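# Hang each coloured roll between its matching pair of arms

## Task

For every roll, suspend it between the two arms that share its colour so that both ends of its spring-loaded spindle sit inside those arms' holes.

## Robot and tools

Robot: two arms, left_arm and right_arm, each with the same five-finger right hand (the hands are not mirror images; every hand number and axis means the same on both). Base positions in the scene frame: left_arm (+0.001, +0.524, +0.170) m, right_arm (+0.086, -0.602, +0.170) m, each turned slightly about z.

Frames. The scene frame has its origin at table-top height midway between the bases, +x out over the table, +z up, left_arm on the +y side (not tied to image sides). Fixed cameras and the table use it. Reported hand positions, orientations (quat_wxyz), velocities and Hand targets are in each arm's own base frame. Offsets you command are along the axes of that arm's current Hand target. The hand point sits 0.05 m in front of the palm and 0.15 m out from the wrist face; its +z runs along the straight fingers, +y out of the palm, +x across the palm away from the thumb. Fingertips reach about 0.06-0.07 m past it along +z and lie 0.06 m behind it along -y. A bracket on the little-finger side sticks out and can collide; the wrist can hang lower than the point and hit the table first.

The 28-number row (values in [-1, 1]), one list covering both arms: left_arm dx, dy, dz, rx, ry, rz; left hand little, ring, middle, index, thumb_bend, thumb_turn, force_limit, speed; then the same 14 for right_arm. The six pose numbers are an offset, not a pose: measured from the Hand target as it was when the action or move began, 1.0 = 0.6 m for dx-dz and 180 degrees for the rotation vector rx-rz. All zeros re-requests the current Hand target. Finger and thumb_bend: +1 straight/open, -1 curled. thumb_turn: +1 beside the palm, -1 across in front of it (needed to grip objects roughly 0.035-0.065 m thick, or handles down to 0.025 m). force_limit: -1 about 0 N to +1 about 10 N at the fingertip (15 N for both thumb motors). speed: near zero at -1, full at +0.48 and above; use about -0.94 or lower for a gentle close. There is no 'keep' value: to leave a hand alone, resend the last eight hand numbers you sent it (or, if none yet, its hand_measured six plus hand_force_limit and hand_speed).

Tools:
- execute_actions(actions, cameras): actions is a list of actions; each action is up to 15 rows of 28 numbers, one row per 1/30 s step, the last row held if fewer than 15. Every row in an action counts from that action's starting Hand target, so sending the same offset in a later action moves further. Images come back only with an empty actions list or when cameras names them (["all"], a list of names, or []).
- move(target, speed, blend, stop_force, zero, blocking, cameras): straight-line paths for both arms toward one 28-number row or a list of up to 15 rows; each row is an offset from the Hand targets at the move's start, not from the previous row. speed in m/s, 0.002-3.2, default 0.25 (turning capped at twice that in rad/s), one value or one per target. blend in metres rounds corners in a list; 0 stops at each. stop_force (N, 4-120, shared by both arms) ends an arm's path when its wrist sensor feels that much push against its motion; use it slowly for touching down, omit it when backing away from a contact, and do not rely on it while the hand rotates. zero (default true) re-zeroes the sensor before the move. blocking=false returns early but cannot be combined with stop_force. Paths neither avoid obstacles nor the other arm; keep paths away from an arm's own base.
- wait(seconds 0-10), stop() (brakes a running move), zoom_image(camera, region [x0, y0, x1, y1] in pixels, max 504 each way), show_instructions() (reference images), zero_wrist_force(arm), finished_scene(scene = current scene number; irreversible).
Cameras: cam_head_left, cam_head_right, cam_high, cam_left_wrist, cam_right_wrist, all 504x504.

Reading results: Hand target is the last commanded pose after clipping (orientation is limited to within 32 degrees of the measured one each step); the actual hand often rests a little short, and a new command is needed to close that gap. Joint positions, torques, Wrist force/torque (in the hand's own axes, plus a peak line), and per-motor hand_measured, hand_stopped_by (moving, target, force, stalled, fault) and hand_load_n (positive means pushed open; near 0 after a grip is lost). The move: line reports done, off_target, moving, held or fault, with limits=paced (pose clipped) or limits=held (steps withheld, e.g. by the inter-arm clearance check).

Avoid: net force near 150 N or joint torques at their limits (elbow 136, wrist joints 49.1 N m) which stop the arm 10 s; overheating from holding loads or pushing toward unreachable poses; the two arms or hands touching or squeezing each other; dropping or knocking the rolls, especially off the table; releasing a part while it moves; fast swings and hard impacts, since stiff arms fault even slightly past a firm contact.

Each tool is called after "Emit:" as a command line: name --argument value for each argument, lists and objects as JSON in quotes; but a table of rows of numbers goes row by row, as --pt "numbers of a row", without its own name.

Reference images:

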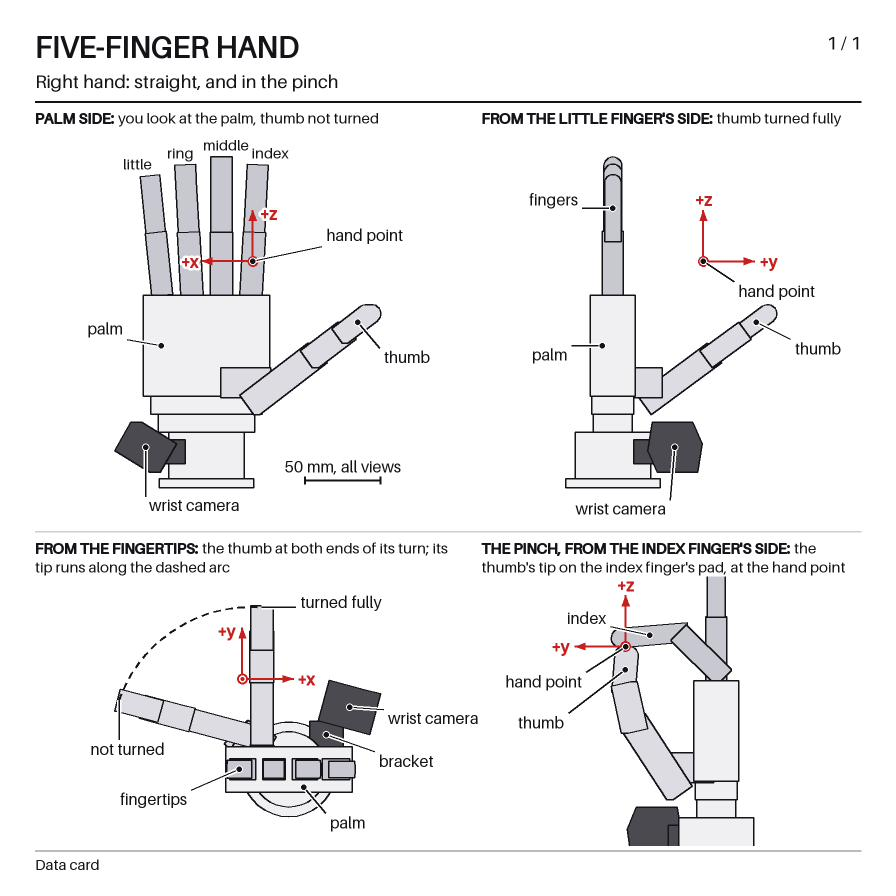

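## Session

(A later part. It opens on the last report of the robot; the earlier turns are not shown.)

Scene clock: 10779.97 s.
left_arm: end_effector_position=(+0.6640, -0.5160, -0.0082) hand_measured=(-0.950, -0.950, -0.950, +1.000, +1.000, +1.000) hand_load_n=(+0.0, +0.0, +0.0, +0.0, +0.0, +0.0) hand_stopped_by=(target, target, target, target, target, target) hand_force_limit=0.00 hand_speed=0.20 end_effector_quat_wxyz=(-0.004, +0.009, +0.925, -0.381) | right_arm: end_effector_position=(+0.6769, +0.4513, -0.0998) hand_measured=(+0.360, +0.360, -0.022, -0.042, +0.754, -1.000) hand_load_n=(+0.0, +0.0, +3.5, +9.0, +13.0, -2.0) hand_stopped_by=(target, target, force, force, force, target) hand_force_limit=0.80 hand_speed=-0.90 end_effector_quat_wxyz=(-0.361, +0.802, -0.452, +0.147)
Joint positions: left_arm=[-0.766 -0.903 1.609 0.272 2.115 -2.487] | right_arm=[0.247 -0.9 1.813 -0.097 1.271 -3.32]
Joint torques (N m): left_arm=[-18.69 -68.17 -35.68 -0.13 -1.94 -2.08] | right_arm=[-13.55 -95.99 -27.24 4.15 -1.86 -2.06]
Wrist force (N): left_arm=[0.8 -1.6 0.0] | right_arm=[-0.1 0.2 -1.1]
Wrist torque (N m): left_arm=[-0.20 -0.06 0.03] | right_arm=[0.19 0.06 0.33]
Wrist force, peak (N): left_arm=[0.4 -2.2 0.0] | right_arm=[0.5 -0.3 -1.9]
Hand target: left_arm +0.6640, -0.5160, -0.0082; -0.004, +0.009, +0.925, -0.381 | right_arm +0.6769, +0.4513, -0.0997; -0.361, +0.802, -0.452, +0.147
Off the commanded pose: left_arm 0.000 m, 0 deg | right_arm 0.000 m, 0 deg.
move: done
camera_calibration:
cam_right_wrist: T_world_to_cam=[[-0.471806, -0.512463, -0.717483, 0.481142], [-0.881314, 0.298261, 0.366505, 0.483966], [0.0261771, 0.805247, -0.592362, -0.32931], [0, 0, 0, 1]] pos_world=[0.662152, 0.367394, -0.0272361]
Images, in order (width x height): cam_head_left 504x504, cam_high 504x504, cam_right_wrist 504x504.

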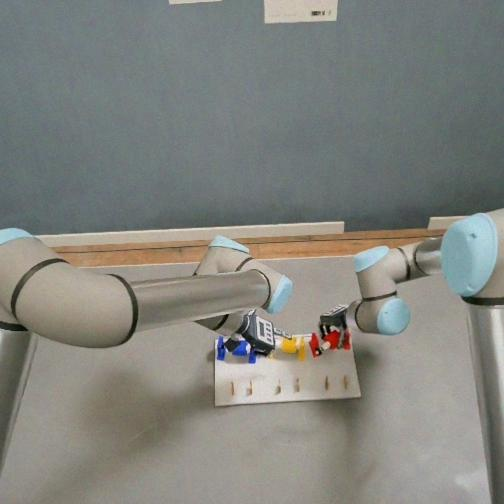

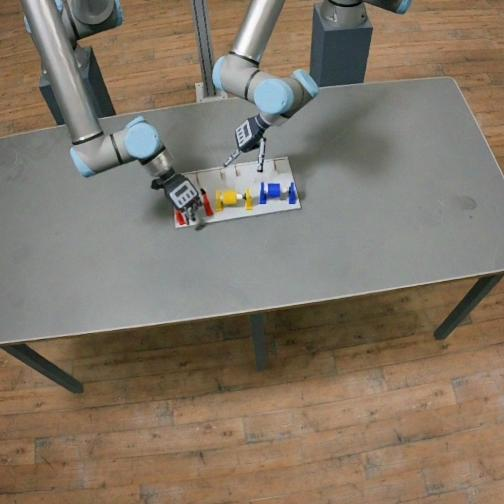

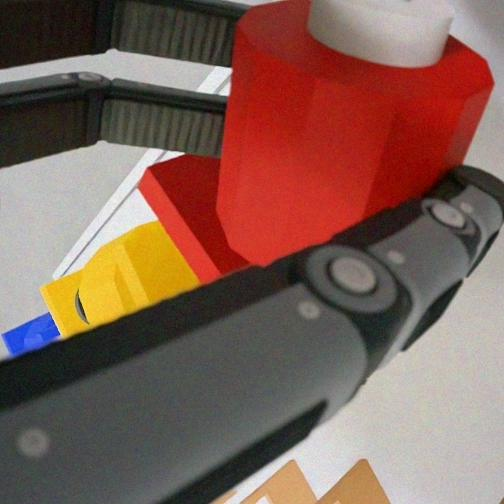

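Emit:
move --target '[0,0,0,0,0,0,-0.95,-0.95,-0.95,1,1,1,0,0.2,0.0092,0.0069,0.0068,0,0,0,0.36,0.36,-0.3,-0.3,0,-1,0.8,-0.9]' --speed 0.02 --stop_force 5 --cameras '["cam_head_left","cam_right_wrist","cam_high"]'

Emit:
zoom_image --camera "cam_right_wrist" --region '[304, 0, 504, 120]'

Emit:
zoom_image --camera "cam_head_left" --region '[305, 320, 345, 360]'

Scene clock: 10814.43 s.
left_arm: end_effector_position=(+0.6640, -0.5160, -0.0082) hand_measured=(-0.950, -0.950, -0.950, +1.000, +1.000, +1.000) hand_load_n=(+0.0, +0.0, +0.0, +0.0, +0.0, +0.0) hand_stopped_by=(target, target, target, target, target, target) hand_force_limit=0.00 hand_speed=0.20 end_effector_quat_wxyz=(-0.004, +0.009, +0.925, -0.381) | right_arm: end_effector_position=(+0.6797, +0.4472, -0.1060) hand_measured=(+0.360, +0.360, -0.022, -0.042, +0.754, -1.000) hand_load_n=(+0.0, +0.0, +3.5, +8.5, +13.0, -2.0) hand_stopped_by=(target, target, force, force, force, target) hand_force_limit=0.80 hand_speed=-0.90 end_effector_quat_wxyz=(-0.361, +0.802, -0.452, +0.147)
Joint positions: left_arm=[-0.766 -0.903 1.609 0.272 2.115 -2.487] | right_arm=[0.24 -0.891 1.812 -0.103 1.266 -3.325]
Joint torques (N m): left_arm=[-17.69 -68.54 -35.41 0.34 -1.79 -2.66] | right_arm=[21.28 -95.61 -30.6 3.88 2.06 3.96]
Wrist force (N): left_arm=[0.7 -1.8 0.0] | right_arm=[-0.2 0.2 -1.1]
Wrist torque (N m): left_arm=[-0.25 -0.06 0.02] | right_arm=[0.19 0.06 0.33]
Wrist force, peak (N): left_arm=[0.5 -2.0 -0.4] | right_arm=[0.8 0.5 -1.4]
Hand target: left_arm +0.6640, -0.5160, -0.0082; -0.004, +0.009, +0.925, -0.381 | right_arm +0.6797, +0.4472, -0.1060; -0.361, +0.802, -0.452, +0.147
Off the commanded pose: left_arm 0.000 m, 0 deg | right_arm 0.000 m, 0 deg.
move: done
camera_calibration:
cam_right_wrist: T_world_to_cam=[[-0.471743, -0.512484, -0.717509, 0.475879], [-0.881347, 0.298224, 0.366455, 0.489963], [0.0261761, 0.805247, -0.592361, -0.329754], [0, 0, 0, 1]] pos_world=[0.664952, 0.363295, -0.0334359]
Images, in order (width x height): cam_head_left 504x504, cam_high 504x504, cam_right_wrist 504x504.

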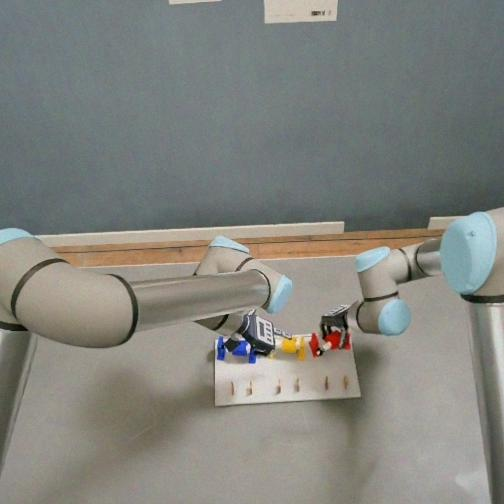

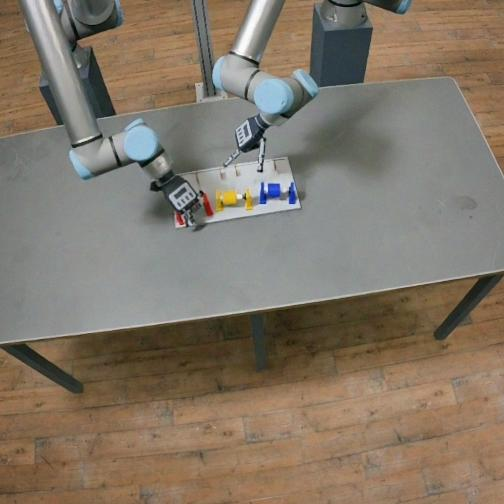

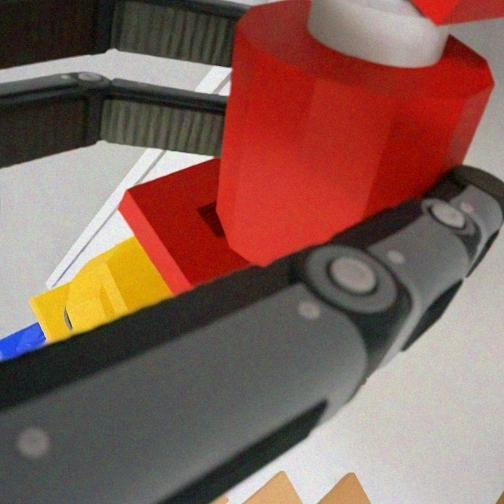

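Scaled by 2.520 from the camera's 504x504 image, which has a finer 720x720 frame.

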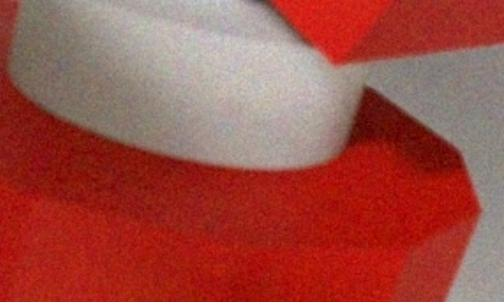

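Scaled by 12.600 from the camera's 504x504 image, which has a finer 720x720 frame.

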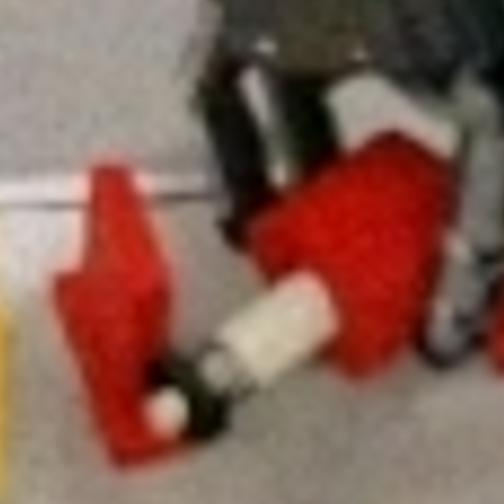

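Emit:
move --target '[0,0,0,0,0,0,-0.95,-0.95,-0.95,1,1,1,0,0.2,0.02,0,0,0,0,0,0.36,0.36,-0.3,-0.3,0,-1,0.8,-0.9]' --speed 0.008 --stop_force 5 --cameras '["cam_head_left","cam_right_wrist","cam_high"]'

Emit:
zoom_image --camera "cam_right_wrist" --region '[304, 0, 504, 120]'

Emit:
zoom_image --camera "cam_head_left" --region '[305, 320, 345, 360]'

Emit:
zoom_image --camera "cam_high" --region '[175, 170, 225, 220]'

Scene clock: 10825.83 s.
left_arm: end_effector_position=(+0.6640, -0.5160, -0.0082) hand_measured=(-0.950, -0.950, -0.950, +1.000, +1.000, +1.000) hand_load_n=(+0.0, +0.0, +0.0, +0.0, +0.0, +0.0) hand_stopped_by=(target, target, target, target, target, target) hand_force_limit=0.00 hand_speed=0.20 end_effector_quat_wxyz=(-0.004, +0.009, +0.925, -0.381) | right_arm: end_effector_position=(+0.6816, +0.4443, -0.1063) hand_measured=(+0.360, +0.360, -0.022, -0.042, +0.754, -1.000) hand_load_n=(+0.0, +0.0, +4.0, +8.5, +13.0, +0.5) hand_stopped_by=(target, target, force, force, force, target) hand_force_limit=0.80 hand_speed=-0.90 end_effector_quat_wxyz=(-0.361, +0.802, -0.452, +0.147)
Joint positions: left_arm=[-0.766 -0.903 1.609 0.272 2.115 -2.487] | right_arm=[0.235 -0.89 1.811 -0.102 1.262 -3.329]
Joint torques (N m): left_arm=[-18.04 -67.67 -35.71 0.19 -1.91 -2.33] | right_arm=[18.12 -95.27 -17.23 -0.18 3.44 3.98]
Wrist force (N): left_arm=[0.3 -1.7 0.2] | right_arm=[-1.5 0.2 -1.1]
Wrist torque (N m): left_arm=[-0.23 0.00 0.01] | right_arm=[0.19 0.04 0.30]
Wrist force, peak (N): left_arm=[0.5 -2.1 -0.3] | right_arm=[-5.5 1.2 -0.4]
Hand target: left_arm +0.6640, -0.5160, -0.0082; -0.004, +0.009, +0.925, -0.381 | right_arm +0.6816, +0.4443, -0.1063; -0.361, +0.802, -0.452, +0.147 (not the last commanded pose)
Off the commanded pose: left_arm 0.000 m, 0 deg | right_arm 0.009 m, 0 deg.
move: contact (right_arm)
camera_calibration:
cam_right_wrist: T_world_to_cam=[[-0.471654, -0.512414, -0.717618, 0.474986], [-0.881395, 0.298119, 0.366425, 0.492681], [0.0261743, 0.805331, -0.592248, -0.327671], [0, 0, 0, 1]] pos_world=[0.666852, 0.360395, -0.0337355]
Images, in order (width x height): cam_head_left 504x504, cam_high 504x504, cam_right_wrist 504x504.

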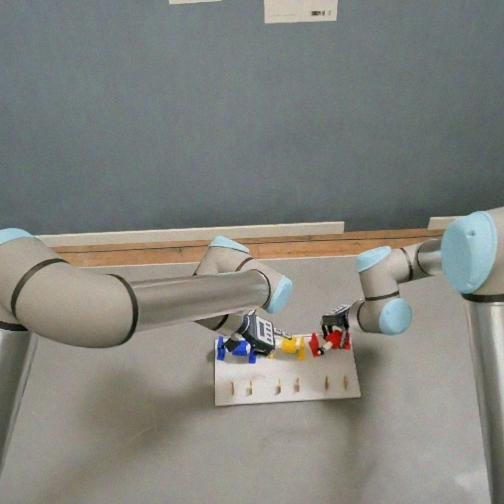

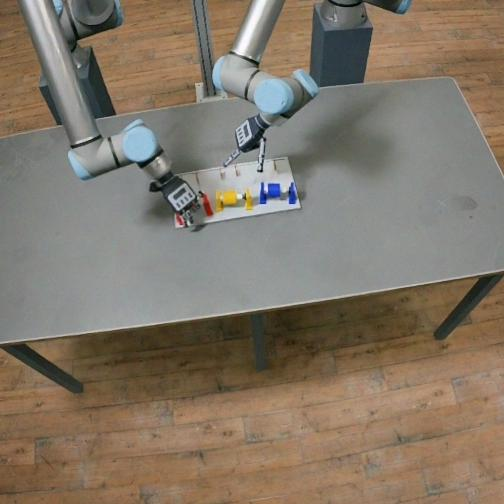

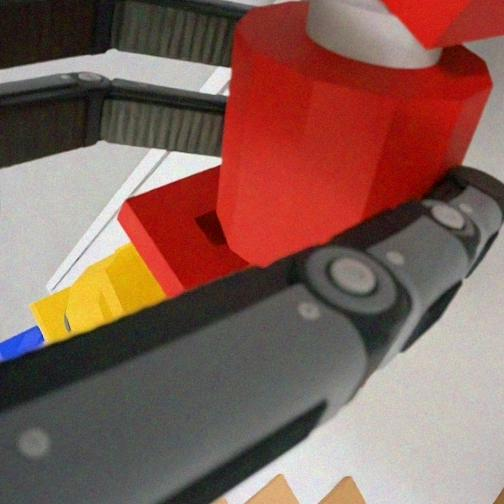

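Scaled by 2.520 from the camera's 504x504 image, which has a finer 720x720 frame.

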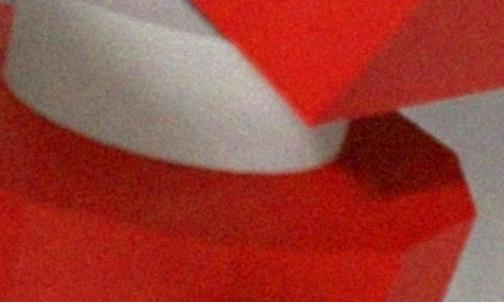

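Scaled by 12.600 from the camera's 504x504 image, which has a finer 720x720 frame.

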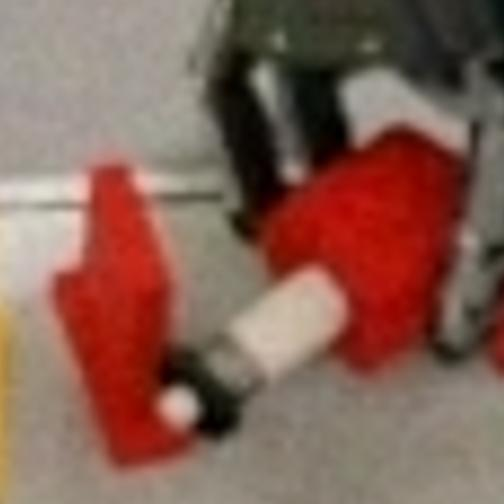

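Scaled by 10.080 from the camera's 504x504 image, which has a finer 720x720 frame.

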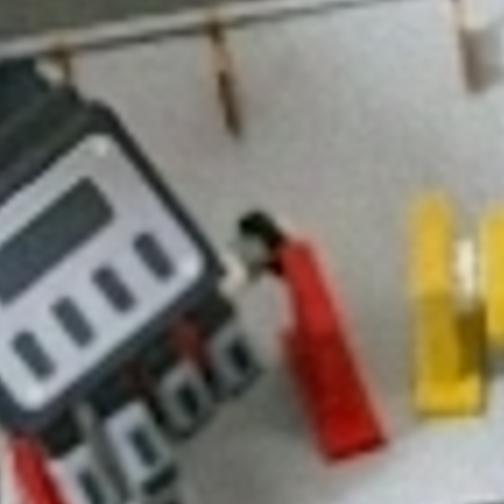

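Emit:
move --target '[0,0,0,0,0,0,-0.95,-0.95,-0.95,1,1,1,0,0.2,-0.0038,-0.0010,0.0040,0.0018,0.0142,0.0140,0.36,0.36,-0.3,-0.3,0,-1,0.8,-0.9]' --speed 0.02 --cameras '["cam_right_wrist"]'

Emit:
zoom_image --camera "cam_right_wrist" --region '[304, 0, 504, 120]'

Emit:
move --target '[0,0,0,0,0,0,-0.95,-0.95,-0.95,1,1,1,0,0.2,0.02,0,0,0,0,0,0.36,0.36,-0.3,-0.3,0,-1,0.8,-0.9]' --speed 0.008 --stop_force 5 --cameras '["cam_head_left","cam_right_wrist","cam_high"]'

Emit:
zoom_image --camera "cam_right_wrist" --region '[304, 0, 504, 120]'

Emit:
zoom_image --camera "cam_head_left" --region '[305, 320, 345, 360]'

Scene clock: 10863.60 s.
left_arm: end_effector_position=(+0.6640, -0.5160, -0.0082) hand_measured=(-0.950, -0.950, -0.950, +1.000, +1.000, +1.000) hand_load_n=(+0.0, +0.0, +0.0, +0.0, +0.0, +0.0) hand_stopped_by=(target, target, target, target, target, target) hand_force_limit=0.00 hand_speed=0.20 end_effector_quat_wxyz=(-0.004, +0.009, +0.925, -0.381) | right_arm: end_effector_position=(+0.6820, +0.4475, -0.1074) hand_measured=(+0.360, +0.360, -0.022, -0.042, +0.754, -1.000) hand_load_n=(+0.0, +0.0, +4.0, +8.0, +13.0, -0.5) hand_stopped_by=(target, target, force, force, force, target) hand_force_limit=0.80 hand_speed=-0.90 end_effector_quat_wxyz=(-0.356, +0.788, -0.477, +0.158)
Joint positions: left_arm=[-0.766 -0.903 1.609 0.272 2.115 -2.487] | right_arm=[0.252 -0.894 1.818 -0.122 1.317 -3.269]
Joint torques (N m): left_arm=[-18.6 -67.51 -35.56 0.19 -1.77 -2.24] | right_arm=[3.71 -92.09 -19.14 1.79 -1.31 -2.82]
Wrist force (N): left_arm=[0.1 -1.4 -0.3] | right_arm=[0.1 0.3 -1.6]
Wrist torque (N m): left_arm=[-0.17 0.04 0.00] | right_arm=[0.24 0.03 -0.04]
Wrist force, peak (N): left_arm=[0.6 -2.1 0.0] | right_arm=[-1.8 -0.3 -1.1]
Hand target: left_arm +0.6640, -0.5160, -0.0082; -0.004, +0.009, +0.925, -0.381 | right_arm +0.6820, +0.4475, -0.1074; -0.356, +0.788, -0.477, +0.158
Off the commanded pose: left_arm 0.000 m, 0 deg | right_arm 0.000 m, 0 deg.
move: done
camera_calibration:
cam_right_wrist: T_world_to_cam=[[-0.503229, -0.481436, -0.717621, 0.483704], [-0.860735, 0.353035, 0.366744, 0.453827], [0.0767815, 0.802238, -0.592047, -0.364016], [0, 0, 0, 1]] pos_world=[0.661989, 0.364683, -0.0348362]
Images, in order (width x height): cam_right_wrist 504x504.

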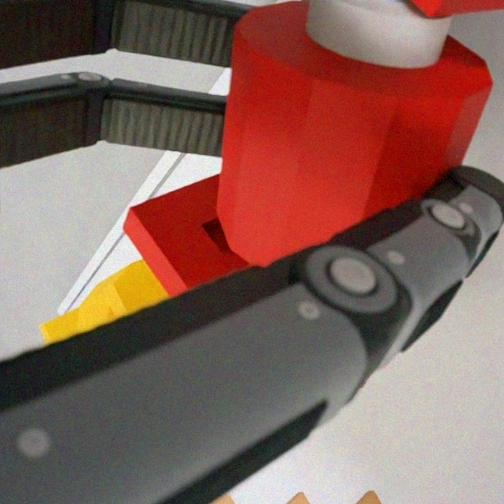

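Scaled by 2.520 from the camera's 504x504 image, which has a finer 720x720 frame.

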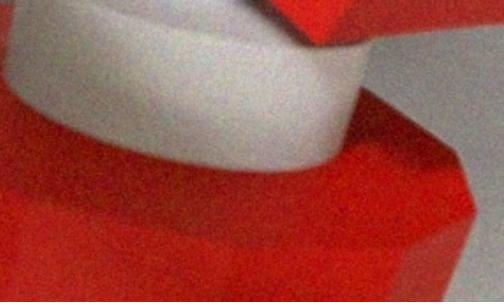

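Scene clock: 10865.50 s.
left_arm: end_effector_position=(+0.6640, -0.5160, -0.0082) hand_measured=(-0.950, -0.950, -0.950, +1.000, +1.000, +1.000) hand_load_n=(+0.0, +0.0, +0.0, +0.0, +0.0, -0.5) hand_stopped_by=(target, target, target, target, target, target) hand_force_limit=0.00 hand_speed=0.20 end_effector_quat_wxyz=(-0.004, +0.009, +0.925, -0.381) | right_arm: end_effector_position=(+0.6850, +0.4423, -0.1079) hand_measured=(+0.360, +0.360, -0.022, -0.042, +0.754, -1.000) hand_load_n=(+0.0, +0.0, +5.5, +8.5, +13.0, +2.0) hand_stopped_by=(target, target, force, force, force, target) hand_force_limit=0.80 hand_speed=-0.90 end_effector_quat_wxyz=(-0.356, +0.788, -0.477, +0.158)
Joint positions: left_arm=[-0.766 -0.903 1.609 0.272 2.115 -2.487] | right_arm=[0.243 -0.892 1.818 -0.121 1.311 -3.276]
Joint torques (N m): left_arm=[-17.73 -67.45 -35.85 0.1 -1.61 -2.16] | right_arm=[19.94 -91.75 -22.08 1.34 3.9 3.76]
Wrist force (N): left_arm=[0.7 -1.4 -0.2] | right_arm=[-2.5 0.3 -0.5]
Wrist torque (N m): left_arm=[-0.17 -0.05 0.03] | right_arm=[0.31 0.01 0.32]
Wrist force, peak (N): left_arm=[0.9 -2.0 -0.6] | right_arm=[-7.0 -0.3 1.6]
Hand target: left_arm +0.6640, -0.5160, -0.0082; -0.004, +0.009, +0.925, -0.381 | right_arm +0.6850, +0.4423, -0.1079; -0.356, +0.788, -0.477, +0.158 (not the last commanded pose)
Off the commanded pose: left_arm 0.000 m, 0 deg | right_arm 0.006 m, 0 deg.
move: contact (right_arm)
camera_calibration:
cam_right_wrist: T_world_to_cam=[[-0.503068, -0.481586, -0.717633, 0.482349], [-0.860847, 0.3528, 0.366707, 0.458672], [0.0765798, 0.802251, -0.592055, -0.36025], [0, 0, 0, 1]] pos_world=[0.665089, 0.359484, -0.0353361]
Images, in order (width x height): cam_head_left 504x504, cam_high 504x504, cam_right_wrist 504x504.

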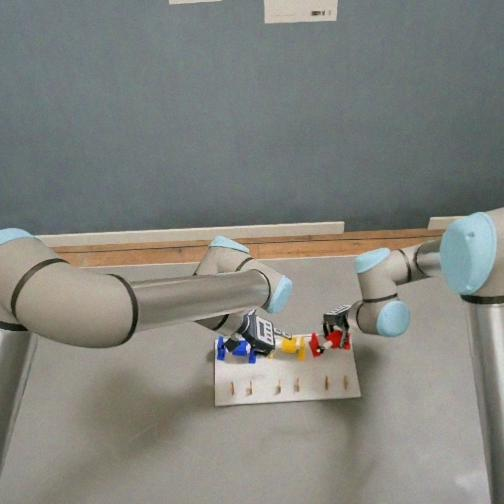

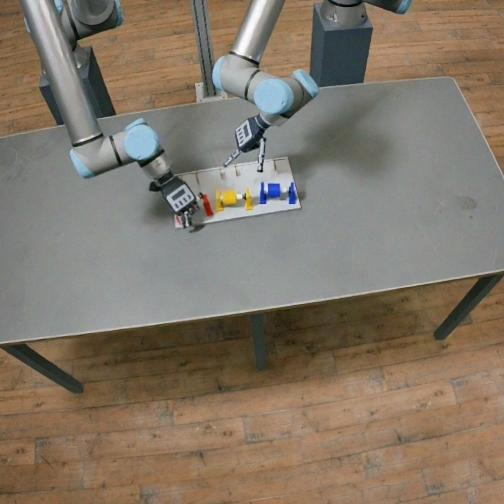

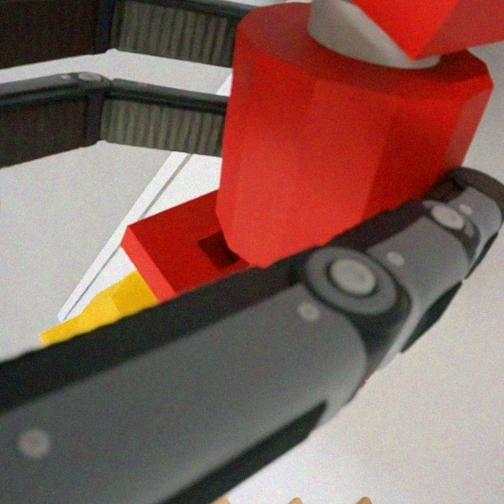

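Scaled by 2.520 from the camera's 504x504 image, which has a finer 720x720 frame.

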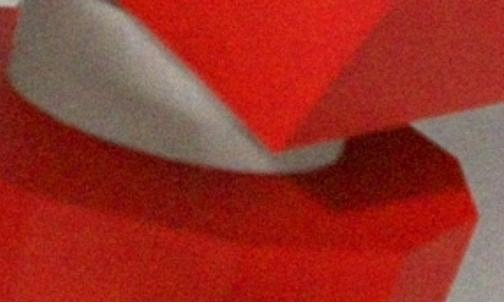

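Scaled by 12.600 from the camera's 504x504 image, which has a finer 720x720 frame.

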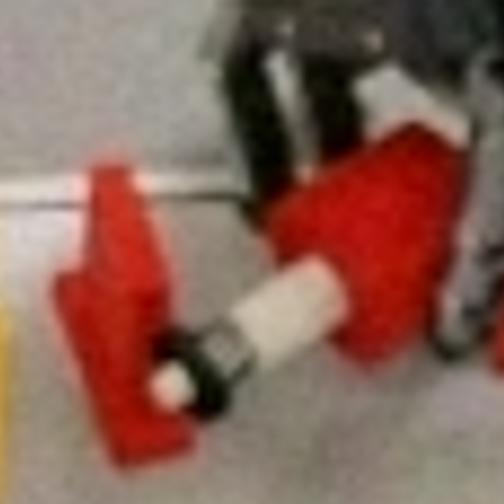

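Emit:
zoom_image --camera "cam_high" --region '[185, 175, 225, 215]'

Emit:
zoom_image --camera "cam_head_left" --region '[309, 330, 333, 354]'

Scaled by 12.600 from the camera's 504x504 image, which has a finer 720x720 frame.

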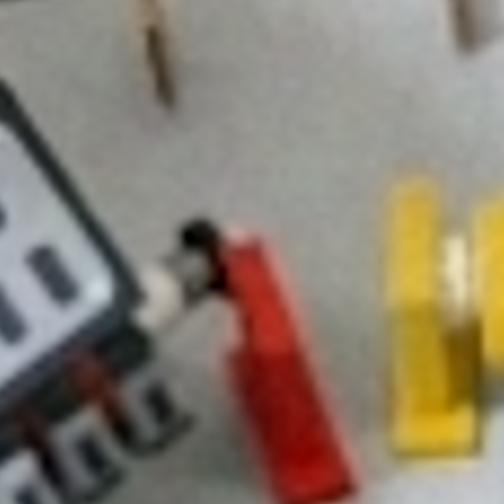

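Scaled by 21.000 from the camera's 504x504 image, which has a finer 720x720 frame.

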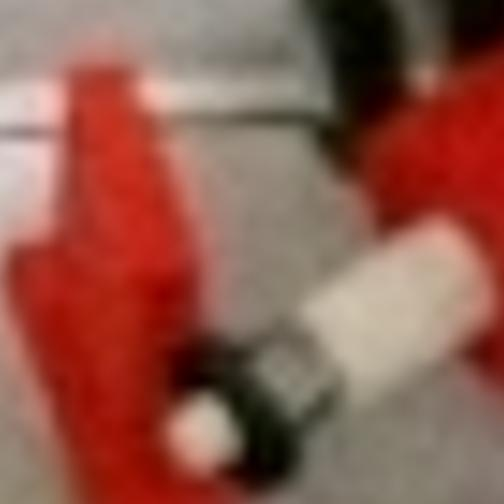

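Emit:
move --pt "-0.0112 -0.0070 0.1423 0 0 0 -0.95 -0.95 -0.95 1 1 1 0 0.2 0 0 0 0 0 0 0.36 0.36 -0.3 -0.3 0 -1 0.8 -0.9" --pt "-0.0112 0.0517 0.2013 0 0 0 -0.95 -0.95 -0.95 1 1 1 0 0.2 0 0 0 0 0 0 0.36 0.36 -0.3 -0.3 0 -1 0.8 -0.9" --speed '[0.08,0.04]' --stop_force 6 --cameras '["cam_head_left","cam_head_right","cam_high","cam_left_wrist"]'

Emit:
zoom_image --camera "cam_high" --region '[185, 175, 225, 215]'

Emit:
zoom_image --camera "cam_head_left" --region '[305, 325, 341, 361]'

Emit:
zoom_image --camera "cam_head_right" --region '[309, 328, 345, 364]'

Scene clock: 10899.47 s.
left_arm: end_effector_position=(+0.6694, -0.5792, -0.1158) hand_measured=(-0.950, -0.950, -0.950, +1.000, +1.000, +1.000) hand_load_n=(+0.0, +0.0, +0.0, +0.0, +0.0, +0.0) hand_stopped_by=(target, target, target, target, target, target) hand_force_limit=0.00 hand_speed=0.20 end_effector_quat_wxyz=(-0.004, +0.009, +0.925, -0.381) | right_arm: end_effector_position=(+0.6850, +0.4423, -0.1079) hand_measured=(+0.360, +0.360, -0.022, -0.042, +0.754, -1.000) hand_load_n=(+0.0, +0.0, +5.5, +8.5, +13.0, +1.5) hand_stopped_by=(target, target, force, force, force, target) hand_force_limit=0.80 hand_speed=-0.90 end_effector_quat_wxyz=(-0.356, +0.788, -0.477, +0.158)
Joint positions: left_arm=[-0.821 -0.741 1.537 0.156 2.084 -2.54] | right_arm=[0.243 -0.892 1.818 -0.121 1.311 -3.276]
Joint torques (N m): left_arm=[21.98 -105.11 -29.6 5.09 2.19 1.81] | right_arm=[18.74 -95.56 -16.76 1.15 0.67 3.85]
Wrist force (N): left_arm=[0.1 -1.7 -0.2] | right_arm=[-2.4 -0.2 0.1]
Wrist torque (N m): left_arm=[-0.23 0.06 0.03] | right_arm=[0.19 -0.01 0.31]
Wrist force, peak (N): left_arm=[-0.2 -2.3 0.5] | right_arm=[-3.1 -0.3 -0.2]
Hand target: left_arm +0.6694, -0.5792, -0.1158; -0.004, +0.009, +0.925, -0.381 | right_arm +0.6850, +0.4423, -0.1079; -0.356, +0.788, -0.477, +0.158
Off the commanded pose: left_arm 0.000 m, 0 deg | right_arm 0.000 m, 0 deg.
move: done
camera_calibration:
cam_left_wrist: T_world_to_cam=[[-0.242106, 0.67868, -0.693382, 0.472142], [0.803703, 0.540635, 0.248545, -0.203293], [0.543549, -0.497099, -0.676348, -0.613093], [0, 0, 0, 1]] pos_world=[0.610942, -0.515294, -0.0367618]
Images, in order (width x height): cam_head_left 504x504, cam_head_right 504x504, cam_high 504x504, cam_left_wrist 504x504.

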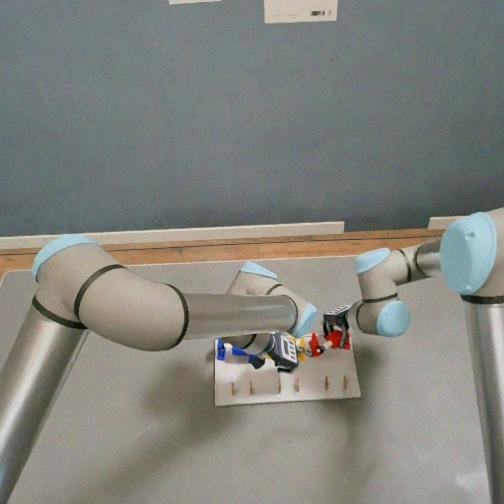

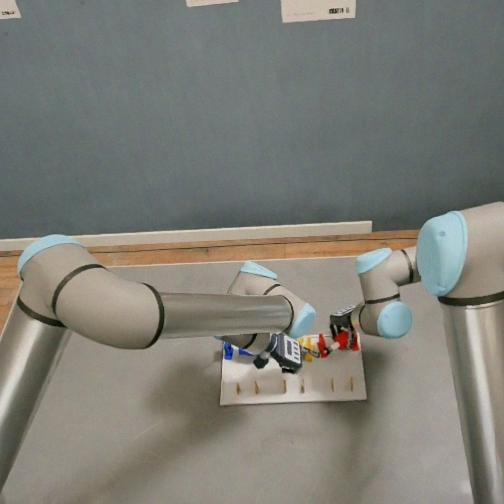

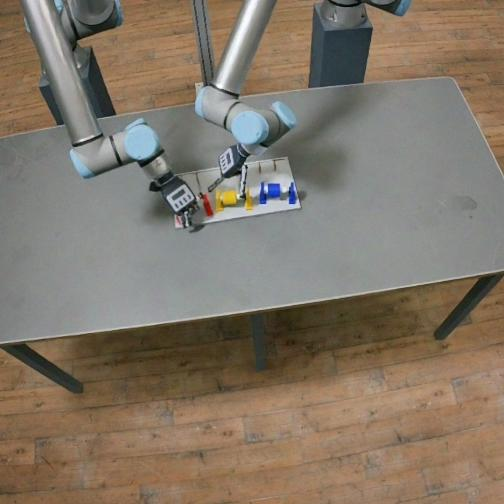

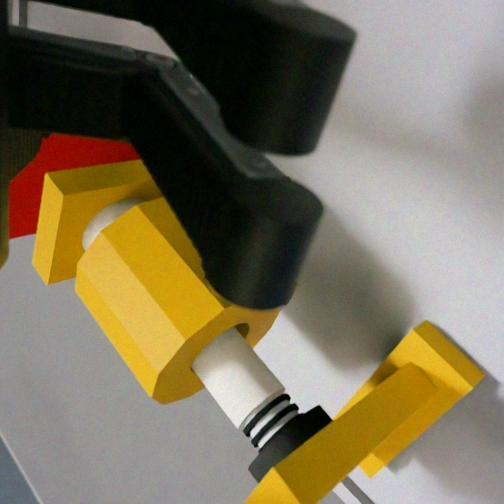

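Scaled by 12.600 from the camera's 504x504 image, which has a finer 720x720 frame.

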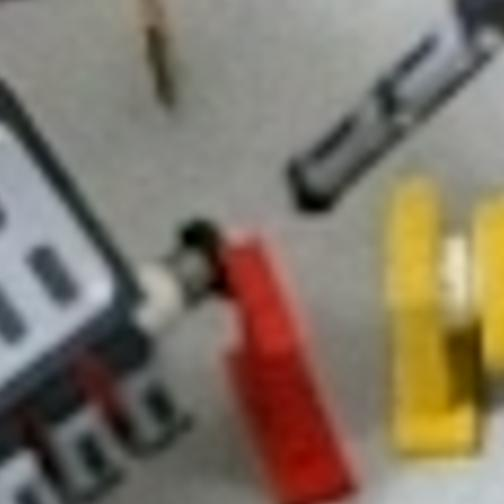

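Scaled by 14.000 from the camera's 504x504 image, which has a finer 720x720 frame.

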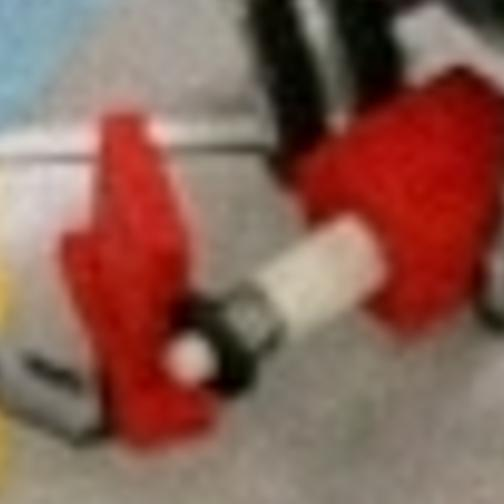

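Scaled by 14.000 from the camera's 504x504 image, which has a finer 720x720 frame.

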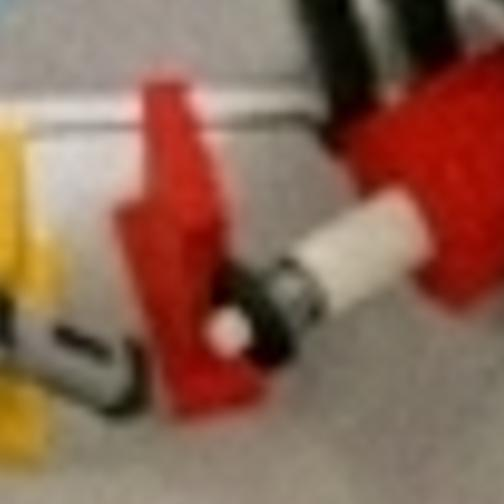

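Emit:
move --target '[0.0017,-0.0061,-0.0056,0,0,0,-0.95,-0.95,-0.95,1,1,1,0,0.2,0,0,0,0,0,0,0.36,0.36,-0.3,-0.3,0,-1,0.8,-0.9]' --speed 0.03

Emit:
move --target '[-0.0123,-0.0144,0.0146,0,0,0,-0.95,-0.95,-0.95,1,1,1,0,0.2,0,0,0,0,0,0,0.36,0.36,-0.3,-0.3,0,-1,0.8,-0.9]' --speed 0.01 --stop_force 4 --cameras '["cam_head_left","cam_head_right","cam_high"]'

Emit:
zoom_image --camera "cam_high" --region '[185, 175, 225, 215]'

Emit:
zoom_image --camera "cam_head_left" --region '[305, 325, 341, 361]'

Emit:
zoom_image --camera "cam_head_right" --region '[309, 328, 345, 364]'

Scene clock: 10925.97 s.
left_arm: end_effector_position=(+0.6684, -0.5794, -0.1107) hand_measured=(-0.950, -0.950, -0.950, +1.000, +1.000, +1.000) hand_load_n=(+0.0, +0.0, +0.0, +0.0, +0.0, +0.0) hand_stopped_by=(target, target, target, target, target, target) hand_force_limit=0.00 hand_speed=0.20 end_effector_quat_wxyz=(-0.004, +0.009, +0.925, -0.381) | right_arm: end_effector_position=(+0.6850, +0.4423, -0.1079) hand_measured=(+0.360, +0.360, -0.022, -0.042, +0.754, -1.000) hand_load_n=(+0.0, +0.0, +5.5, +8.5, +13.0, +2.0) hand_stopped_by=(target, target, force, force, force, target) hand_force_limit=0.80 hand_speed=-0.90 end_effector_quat_wxyz=(-0.356, +0.788, -0.477, +0.158)
Joint positions: left_arm=[-0.822 -0.748 1.539 0.16 2.083 -2.541] | right_arm=[0.243 -0.892 1.818 -0.121 1.311 -3.276]
Joint torques (N m): left_arm=[-16.82 -87.46 -19.7 3.11 -2.37 -1.98] | right_arm=[18.56 -94.7 -17.11 1.38 0.88 3.87]
Wrist force (N): left_arm=[-0.3 -1.3 -0.2] | right_arm=[-2.3 0.0 -0.6]
Wrist torque (N m): left_arm=[-0.18 0.11 0.07] | right_arm=[0.26 -0.01 0.32]
Wrist force, peak (N): left_arm=[-0.2 -1.8 -0.2] | right_arm=[-3.0 0.0 -0.4]
Hand target: left_arm +0.6684, -0.5794, -0.1108; -0.004, +0.009, +0.925, -0.381 | right_arm +0.6850, +0.4423, -0.1079; -0.356, +0.788, -0.477, +0.158
Off the commanded pose: left_arm 0.000 m, 0 deg | right_arm 0.000 m, 0 deg.
move: done

Scene clock: 10928.30 s.
left_arm: end_effector_position=(+0.6755, -0.5918, -0.1110) hand_measured=(-0.950, -0.950, -0.950, +1.000, +1.000, +1.000) hand_load_n=(+0.5, +0.0, +0.0, +0.0, +0.0, -0.5) hand_stopped_by=(target, target, target, target, target, target) hand_force_limit=0.00 hand_speed=0.20 end_effector_quat_wxyz=(-0.004, +0.009, +0.925, -0.381) | right_arm: end_effector_position=(+0.6850, +0.4423, -0.1079) hand_measured=(+0.360, +0.360, -0.022, -0.042, +0.754, -1.000) hand_load_n=(-0.5, +0.0, +5.5, +8.5, +12.5, +2.0) hand_stopped_by=(target, target, force, force, force, target) hand_force_limit=0.80 hand_speed=-0.90 end_effector_quat_wxyz=(-0.356, +0.788, -0.477, +0.158)
Joint positions: left_arm=[-0.826 -0.732 1.507 0.175 2.08 -2.545] | right_arm=[0.243 -0.892 1.818 -0.121 1.311 -3.276]
Joint torques (N m): left_arm=[-6.27 -97.85 -17.21 -0.18 -0.66 0.01] | right_arm=[18.92 -93.52 -16.41 1.1 0.55 3.71]
Wrist force (N): left_arm=[0.0 -1.9 -0.3] | right_arm=[-2.1 -0.2 -0.3]
Wrist torque (N m): left_arm=[-0.26 0.06 0.07] | right_arm=[0.21 -0.04 0.32]
Wrist force, peak (N): left_arm=[0.3 -2.1 -0.4] | right_arm=[-2.9 -0.1 -0.6]
Hand target: left_arm +0.6756, -0.5918, -0.1109; -0.004, +0.009, +0.925, -0.381 | right_arm +0.6850, +0.4423, -0.1079; -0.356, +0.788, -0.477, +0.158
Off the commanded pose: left_arm 0.000 m, 0 deg | right_arm 0.000 m, 0 deg.
move: done
Images, in order (width x height): cam_head_left 504x504, cam_head_right 504x504, cam_high 504x504.

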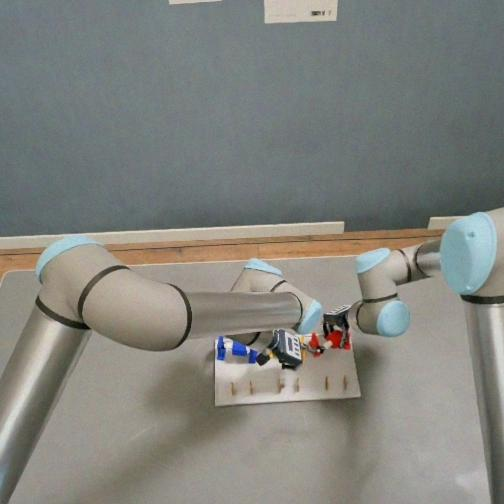

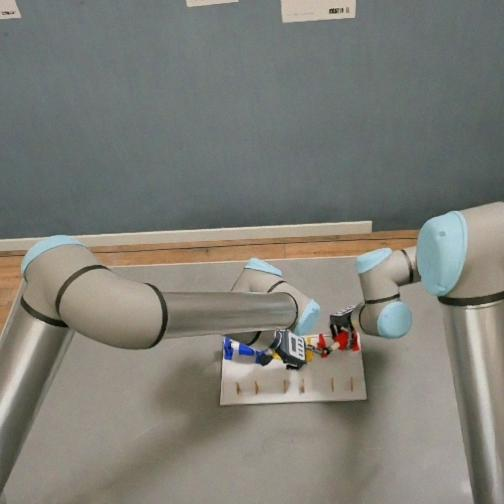

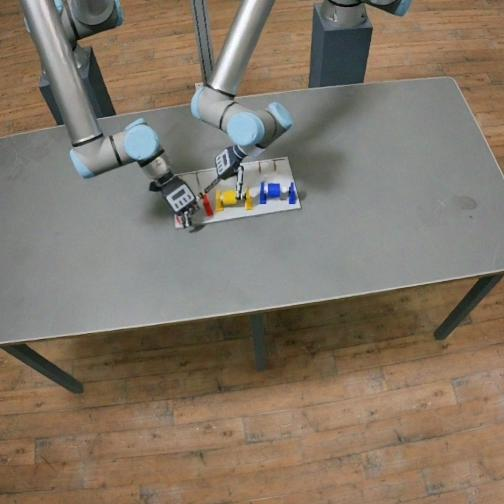

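Scaled by 12.600 from the camera's 504x504 image, which has a finer 720x720 frame.

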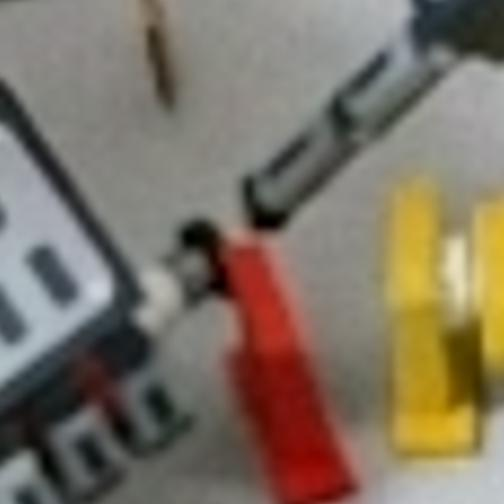

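Scaled by 14.000 from the camera's 504x504 image, which has a finer 720x720 frame.

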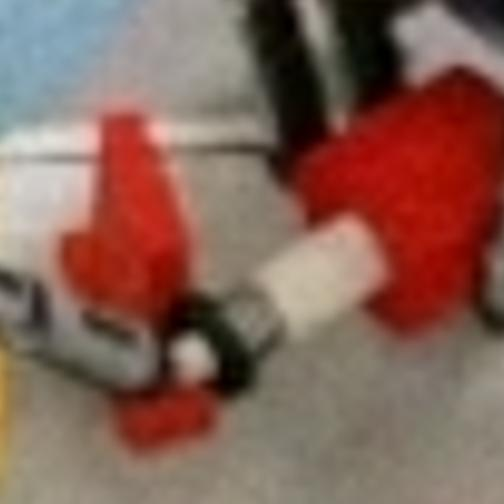

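Scaled by 14.000 from the camera's 504x504 image, which has a finer 720x720 frame.

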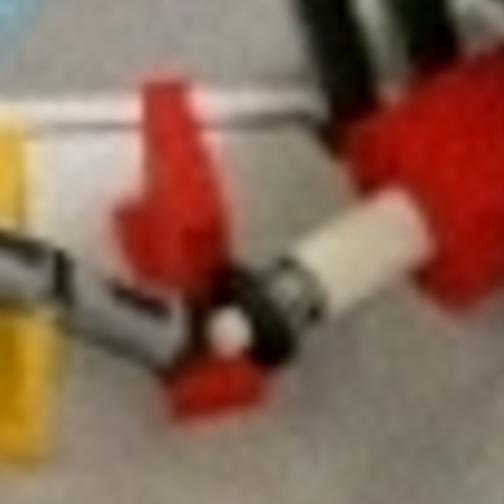

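Emit:
move --target '[0.005,-0.0007,0.0007,0,0,0,-0.95,-0.95,-0.95,1,1,1,0,0.2,0,0,0,0,0,0,0.36,0.36,-0.3,-0.3,0,-1,0.8,-0.9]' --speed 0.03

Emit:
move --target '[-0.0103,-0.0122,0.012,0,0,0,-0.95,-0.95,-0.95,1,1,1,0,0.2,0,0,0,0,0,0,0.36,0.36,-0.3,-0.3,0,-1,0.8,-0.9]' --speed 0.01 --stop_force 4 --cameras '["cam_head_left","cam_head_right","cam_high"]'

Emit:
zoom_image --camera "cam_high" --region '[185, 175, 225, 215]'

Emit:
zoom_image --camera "cam_head_left" --region '[305, 325, 341, 361]'

Emit:
zoom_image --camera "cam_head_right" --region '[309, 328, 345, 364]'

Scene clock: 10946.77 s.
left_arm: end_effector_position=(+0.6725, -0.5924, -0.1109) hand_measured=(-0.950, -0.950, -0.950, +1.000, +1.000, +1.000) hand_load_n=(+0.5, +0.0, +0.5, +0.0, +0.0, +0.0) hand_stopped_by=(target, target, target, target, target, target) hand_force_limit=0.00 hand_speed=0.20 end_effector_quat_wxyz=(-0.004, +0.009, +0.925, -0.381) | right_arm: end_effector_position=(+0.6850, +0.4423, -0.1079) hand_measured=(+0.360, +0.360, -0.022, -0.042, +0.754, -1.000) hand_load_n=(+0.0, +0.0, +5.5, +8.5, +13.0, +2.0) hand_stopped_by=(target, target, force, force, force, target) hand_force_limit=0.80 hand_speed=-0.90 end_effector_quat_wxyz=(-0.356, +0.788, -0.477, +0.158)
Joint positions: left_arm=[-0.829 -0.735 1.512 0.171 2.078 -2.548] | right_arm=[0.243 -0.892 1.818 -0.121 1.311 -3.276]
Joint torques (N m): left_arm=[-9.35 -99.35 -25.4 1.09 -0.93 -1.61] | right_arm=[19.52 -93.04 -16.54 1.4 0.59 4]
Wrist force (N): left_arm=[0.4 -1.3 -0.2] | right_arm=[-2.3 0.2 -0.5]
Wrist torque (N m): left_arm=[-0.18 0.01 0.11] | right_arm=[0.27 0.00 0.32]
Wrist force, peak (N): left_arm=[0.8 -2.0 0.1] | right_arm=[-3.0 0.1 -0.6]
Hand target: left_arm +0.6726, -0.5924, -0.1109; -0.004, +0.009, +0.925, -0.381 | right_arm +0.6850, +0.4423, -0.1079; -0.356, +0.788, -0.477, +0.158
Off the commanded pose: left_arm 0.000 m, 0 deg | right_arm 0.000 m, 0 deg.
move: done

Scene clock: 10949.17 s.
left_arm: end_effector_position=(+0.6770, -0.6000, -0.1109) hand_measured=(-0.950, -0.950, -0.950, +1.000, +1.000, +1.000) hand_load_n=(+0.0, +0.0, +0.0, -1.5, +0.0, +0.0) hand_stopped_by=(target, target, target, target, target, target) hand_force_limit=0.00 hand_speed=0.20 end_effector_quat_wxyz=(-0.004, +0.009, +0.925, -0.381) | right_arm: end_effector_position=(+0.6850, +0.4423, -0.1079) hand_measured=(+0.360, +0.360, -0.022, -0.042, +0.754, -1.000) hand_load_n=(+0.0, +0.0, +6.0, +9.0, +13.0, +1.5) hand_stopped_by=(target, target, force, force, force, target) hand_force_limit=0.80 hand_speed=-0.90 end_effector_quat_wxyz=(-0.356, +0.788, -0.477, +0.158)
Joint positions: left_arm=[-0.832 -0.726 1.492 0.181 2.077 -2.55] | right_arm=[0.243 -0.892 1.818 -0.121 1.311 -3.276]
Joint torques (N m): left_arm=[22.54 -105.47 -20.12 -1.18 0.09 2.1] | right_arm=[17.42 -94.82 -25.5 1.23 0.62 3.9]
Wrist force (N): left_arm=[2.2 -0.3 -4.5] | right_arm=[-0.7 3.3 2.7]
Wrist torque (N m): left_arm=[0.02 0.17 0.21] | right_arm=[0.37 0.03 0.31]
Wrist force, peak (N): left_arm=[2.0 -0.7 -4.9] | right_arm=[-0.8 4.4 3.7]
Hand target: left_arm +0.6770, -0.6000, -0.1109; -0.004, +0.009, +0.925, -0.381 (not the last commanded pose) | right_arm +0.6850, +0.4423, -0.1079; -0.356, +0.788, -0.477, +0.158
Off the commanded pose: left_arm 0.003 m, 0 deg | right_arm 0.000 m, 0 deg.
move: contact (left_arm)
Images, in order (width x height): cam_head_left 504x504, cam_head_right 504x504, cam_high 504x504.

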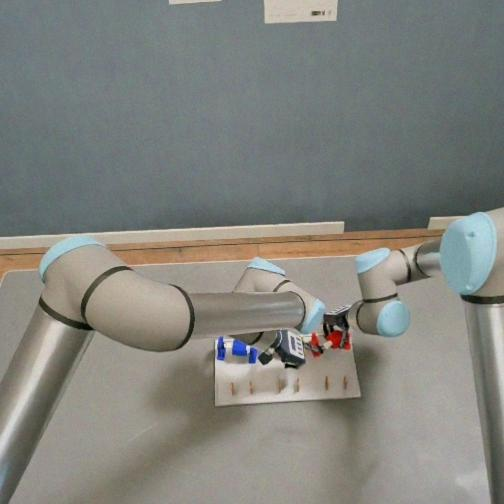

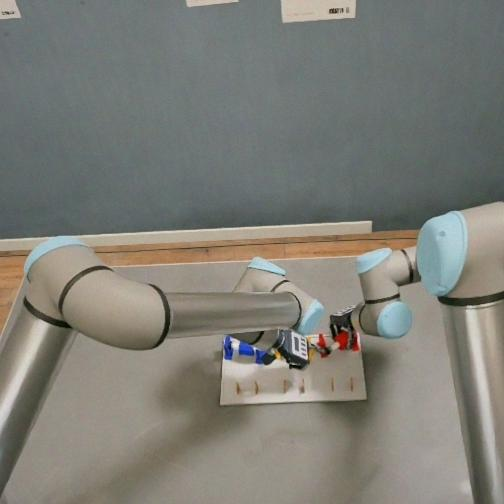

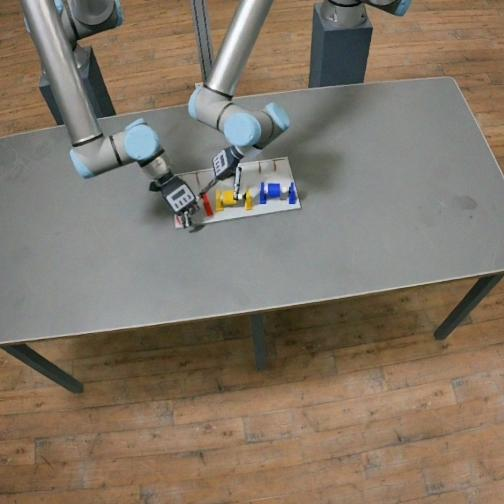

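Scaled by 12.600 from the camera's 504x504 image, which has a finer 720x720 frame.

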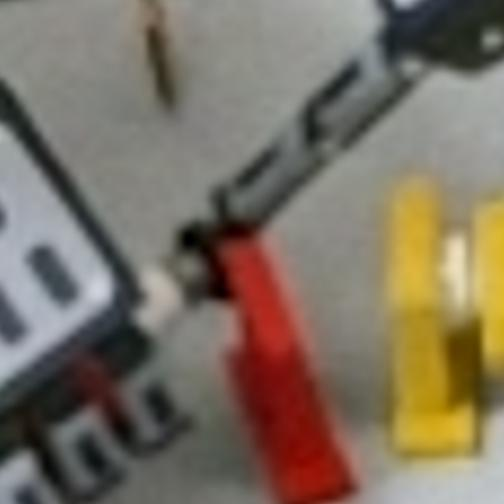

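Scaled by 14.000 from the camera's 504x504 image, which has a finer 720x720 frame.

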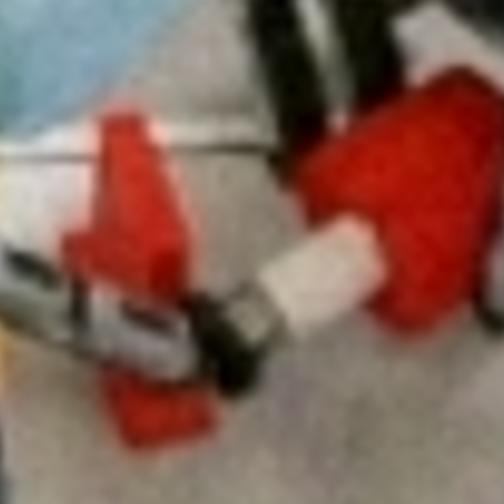

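Scaled by 14.000 from the camera's 504x504 image, which has a finer 720x720 frame.

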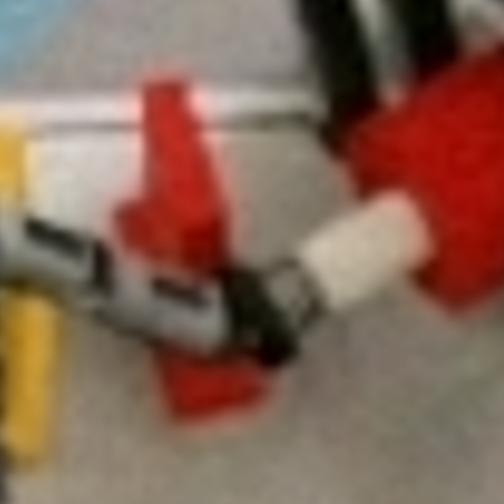

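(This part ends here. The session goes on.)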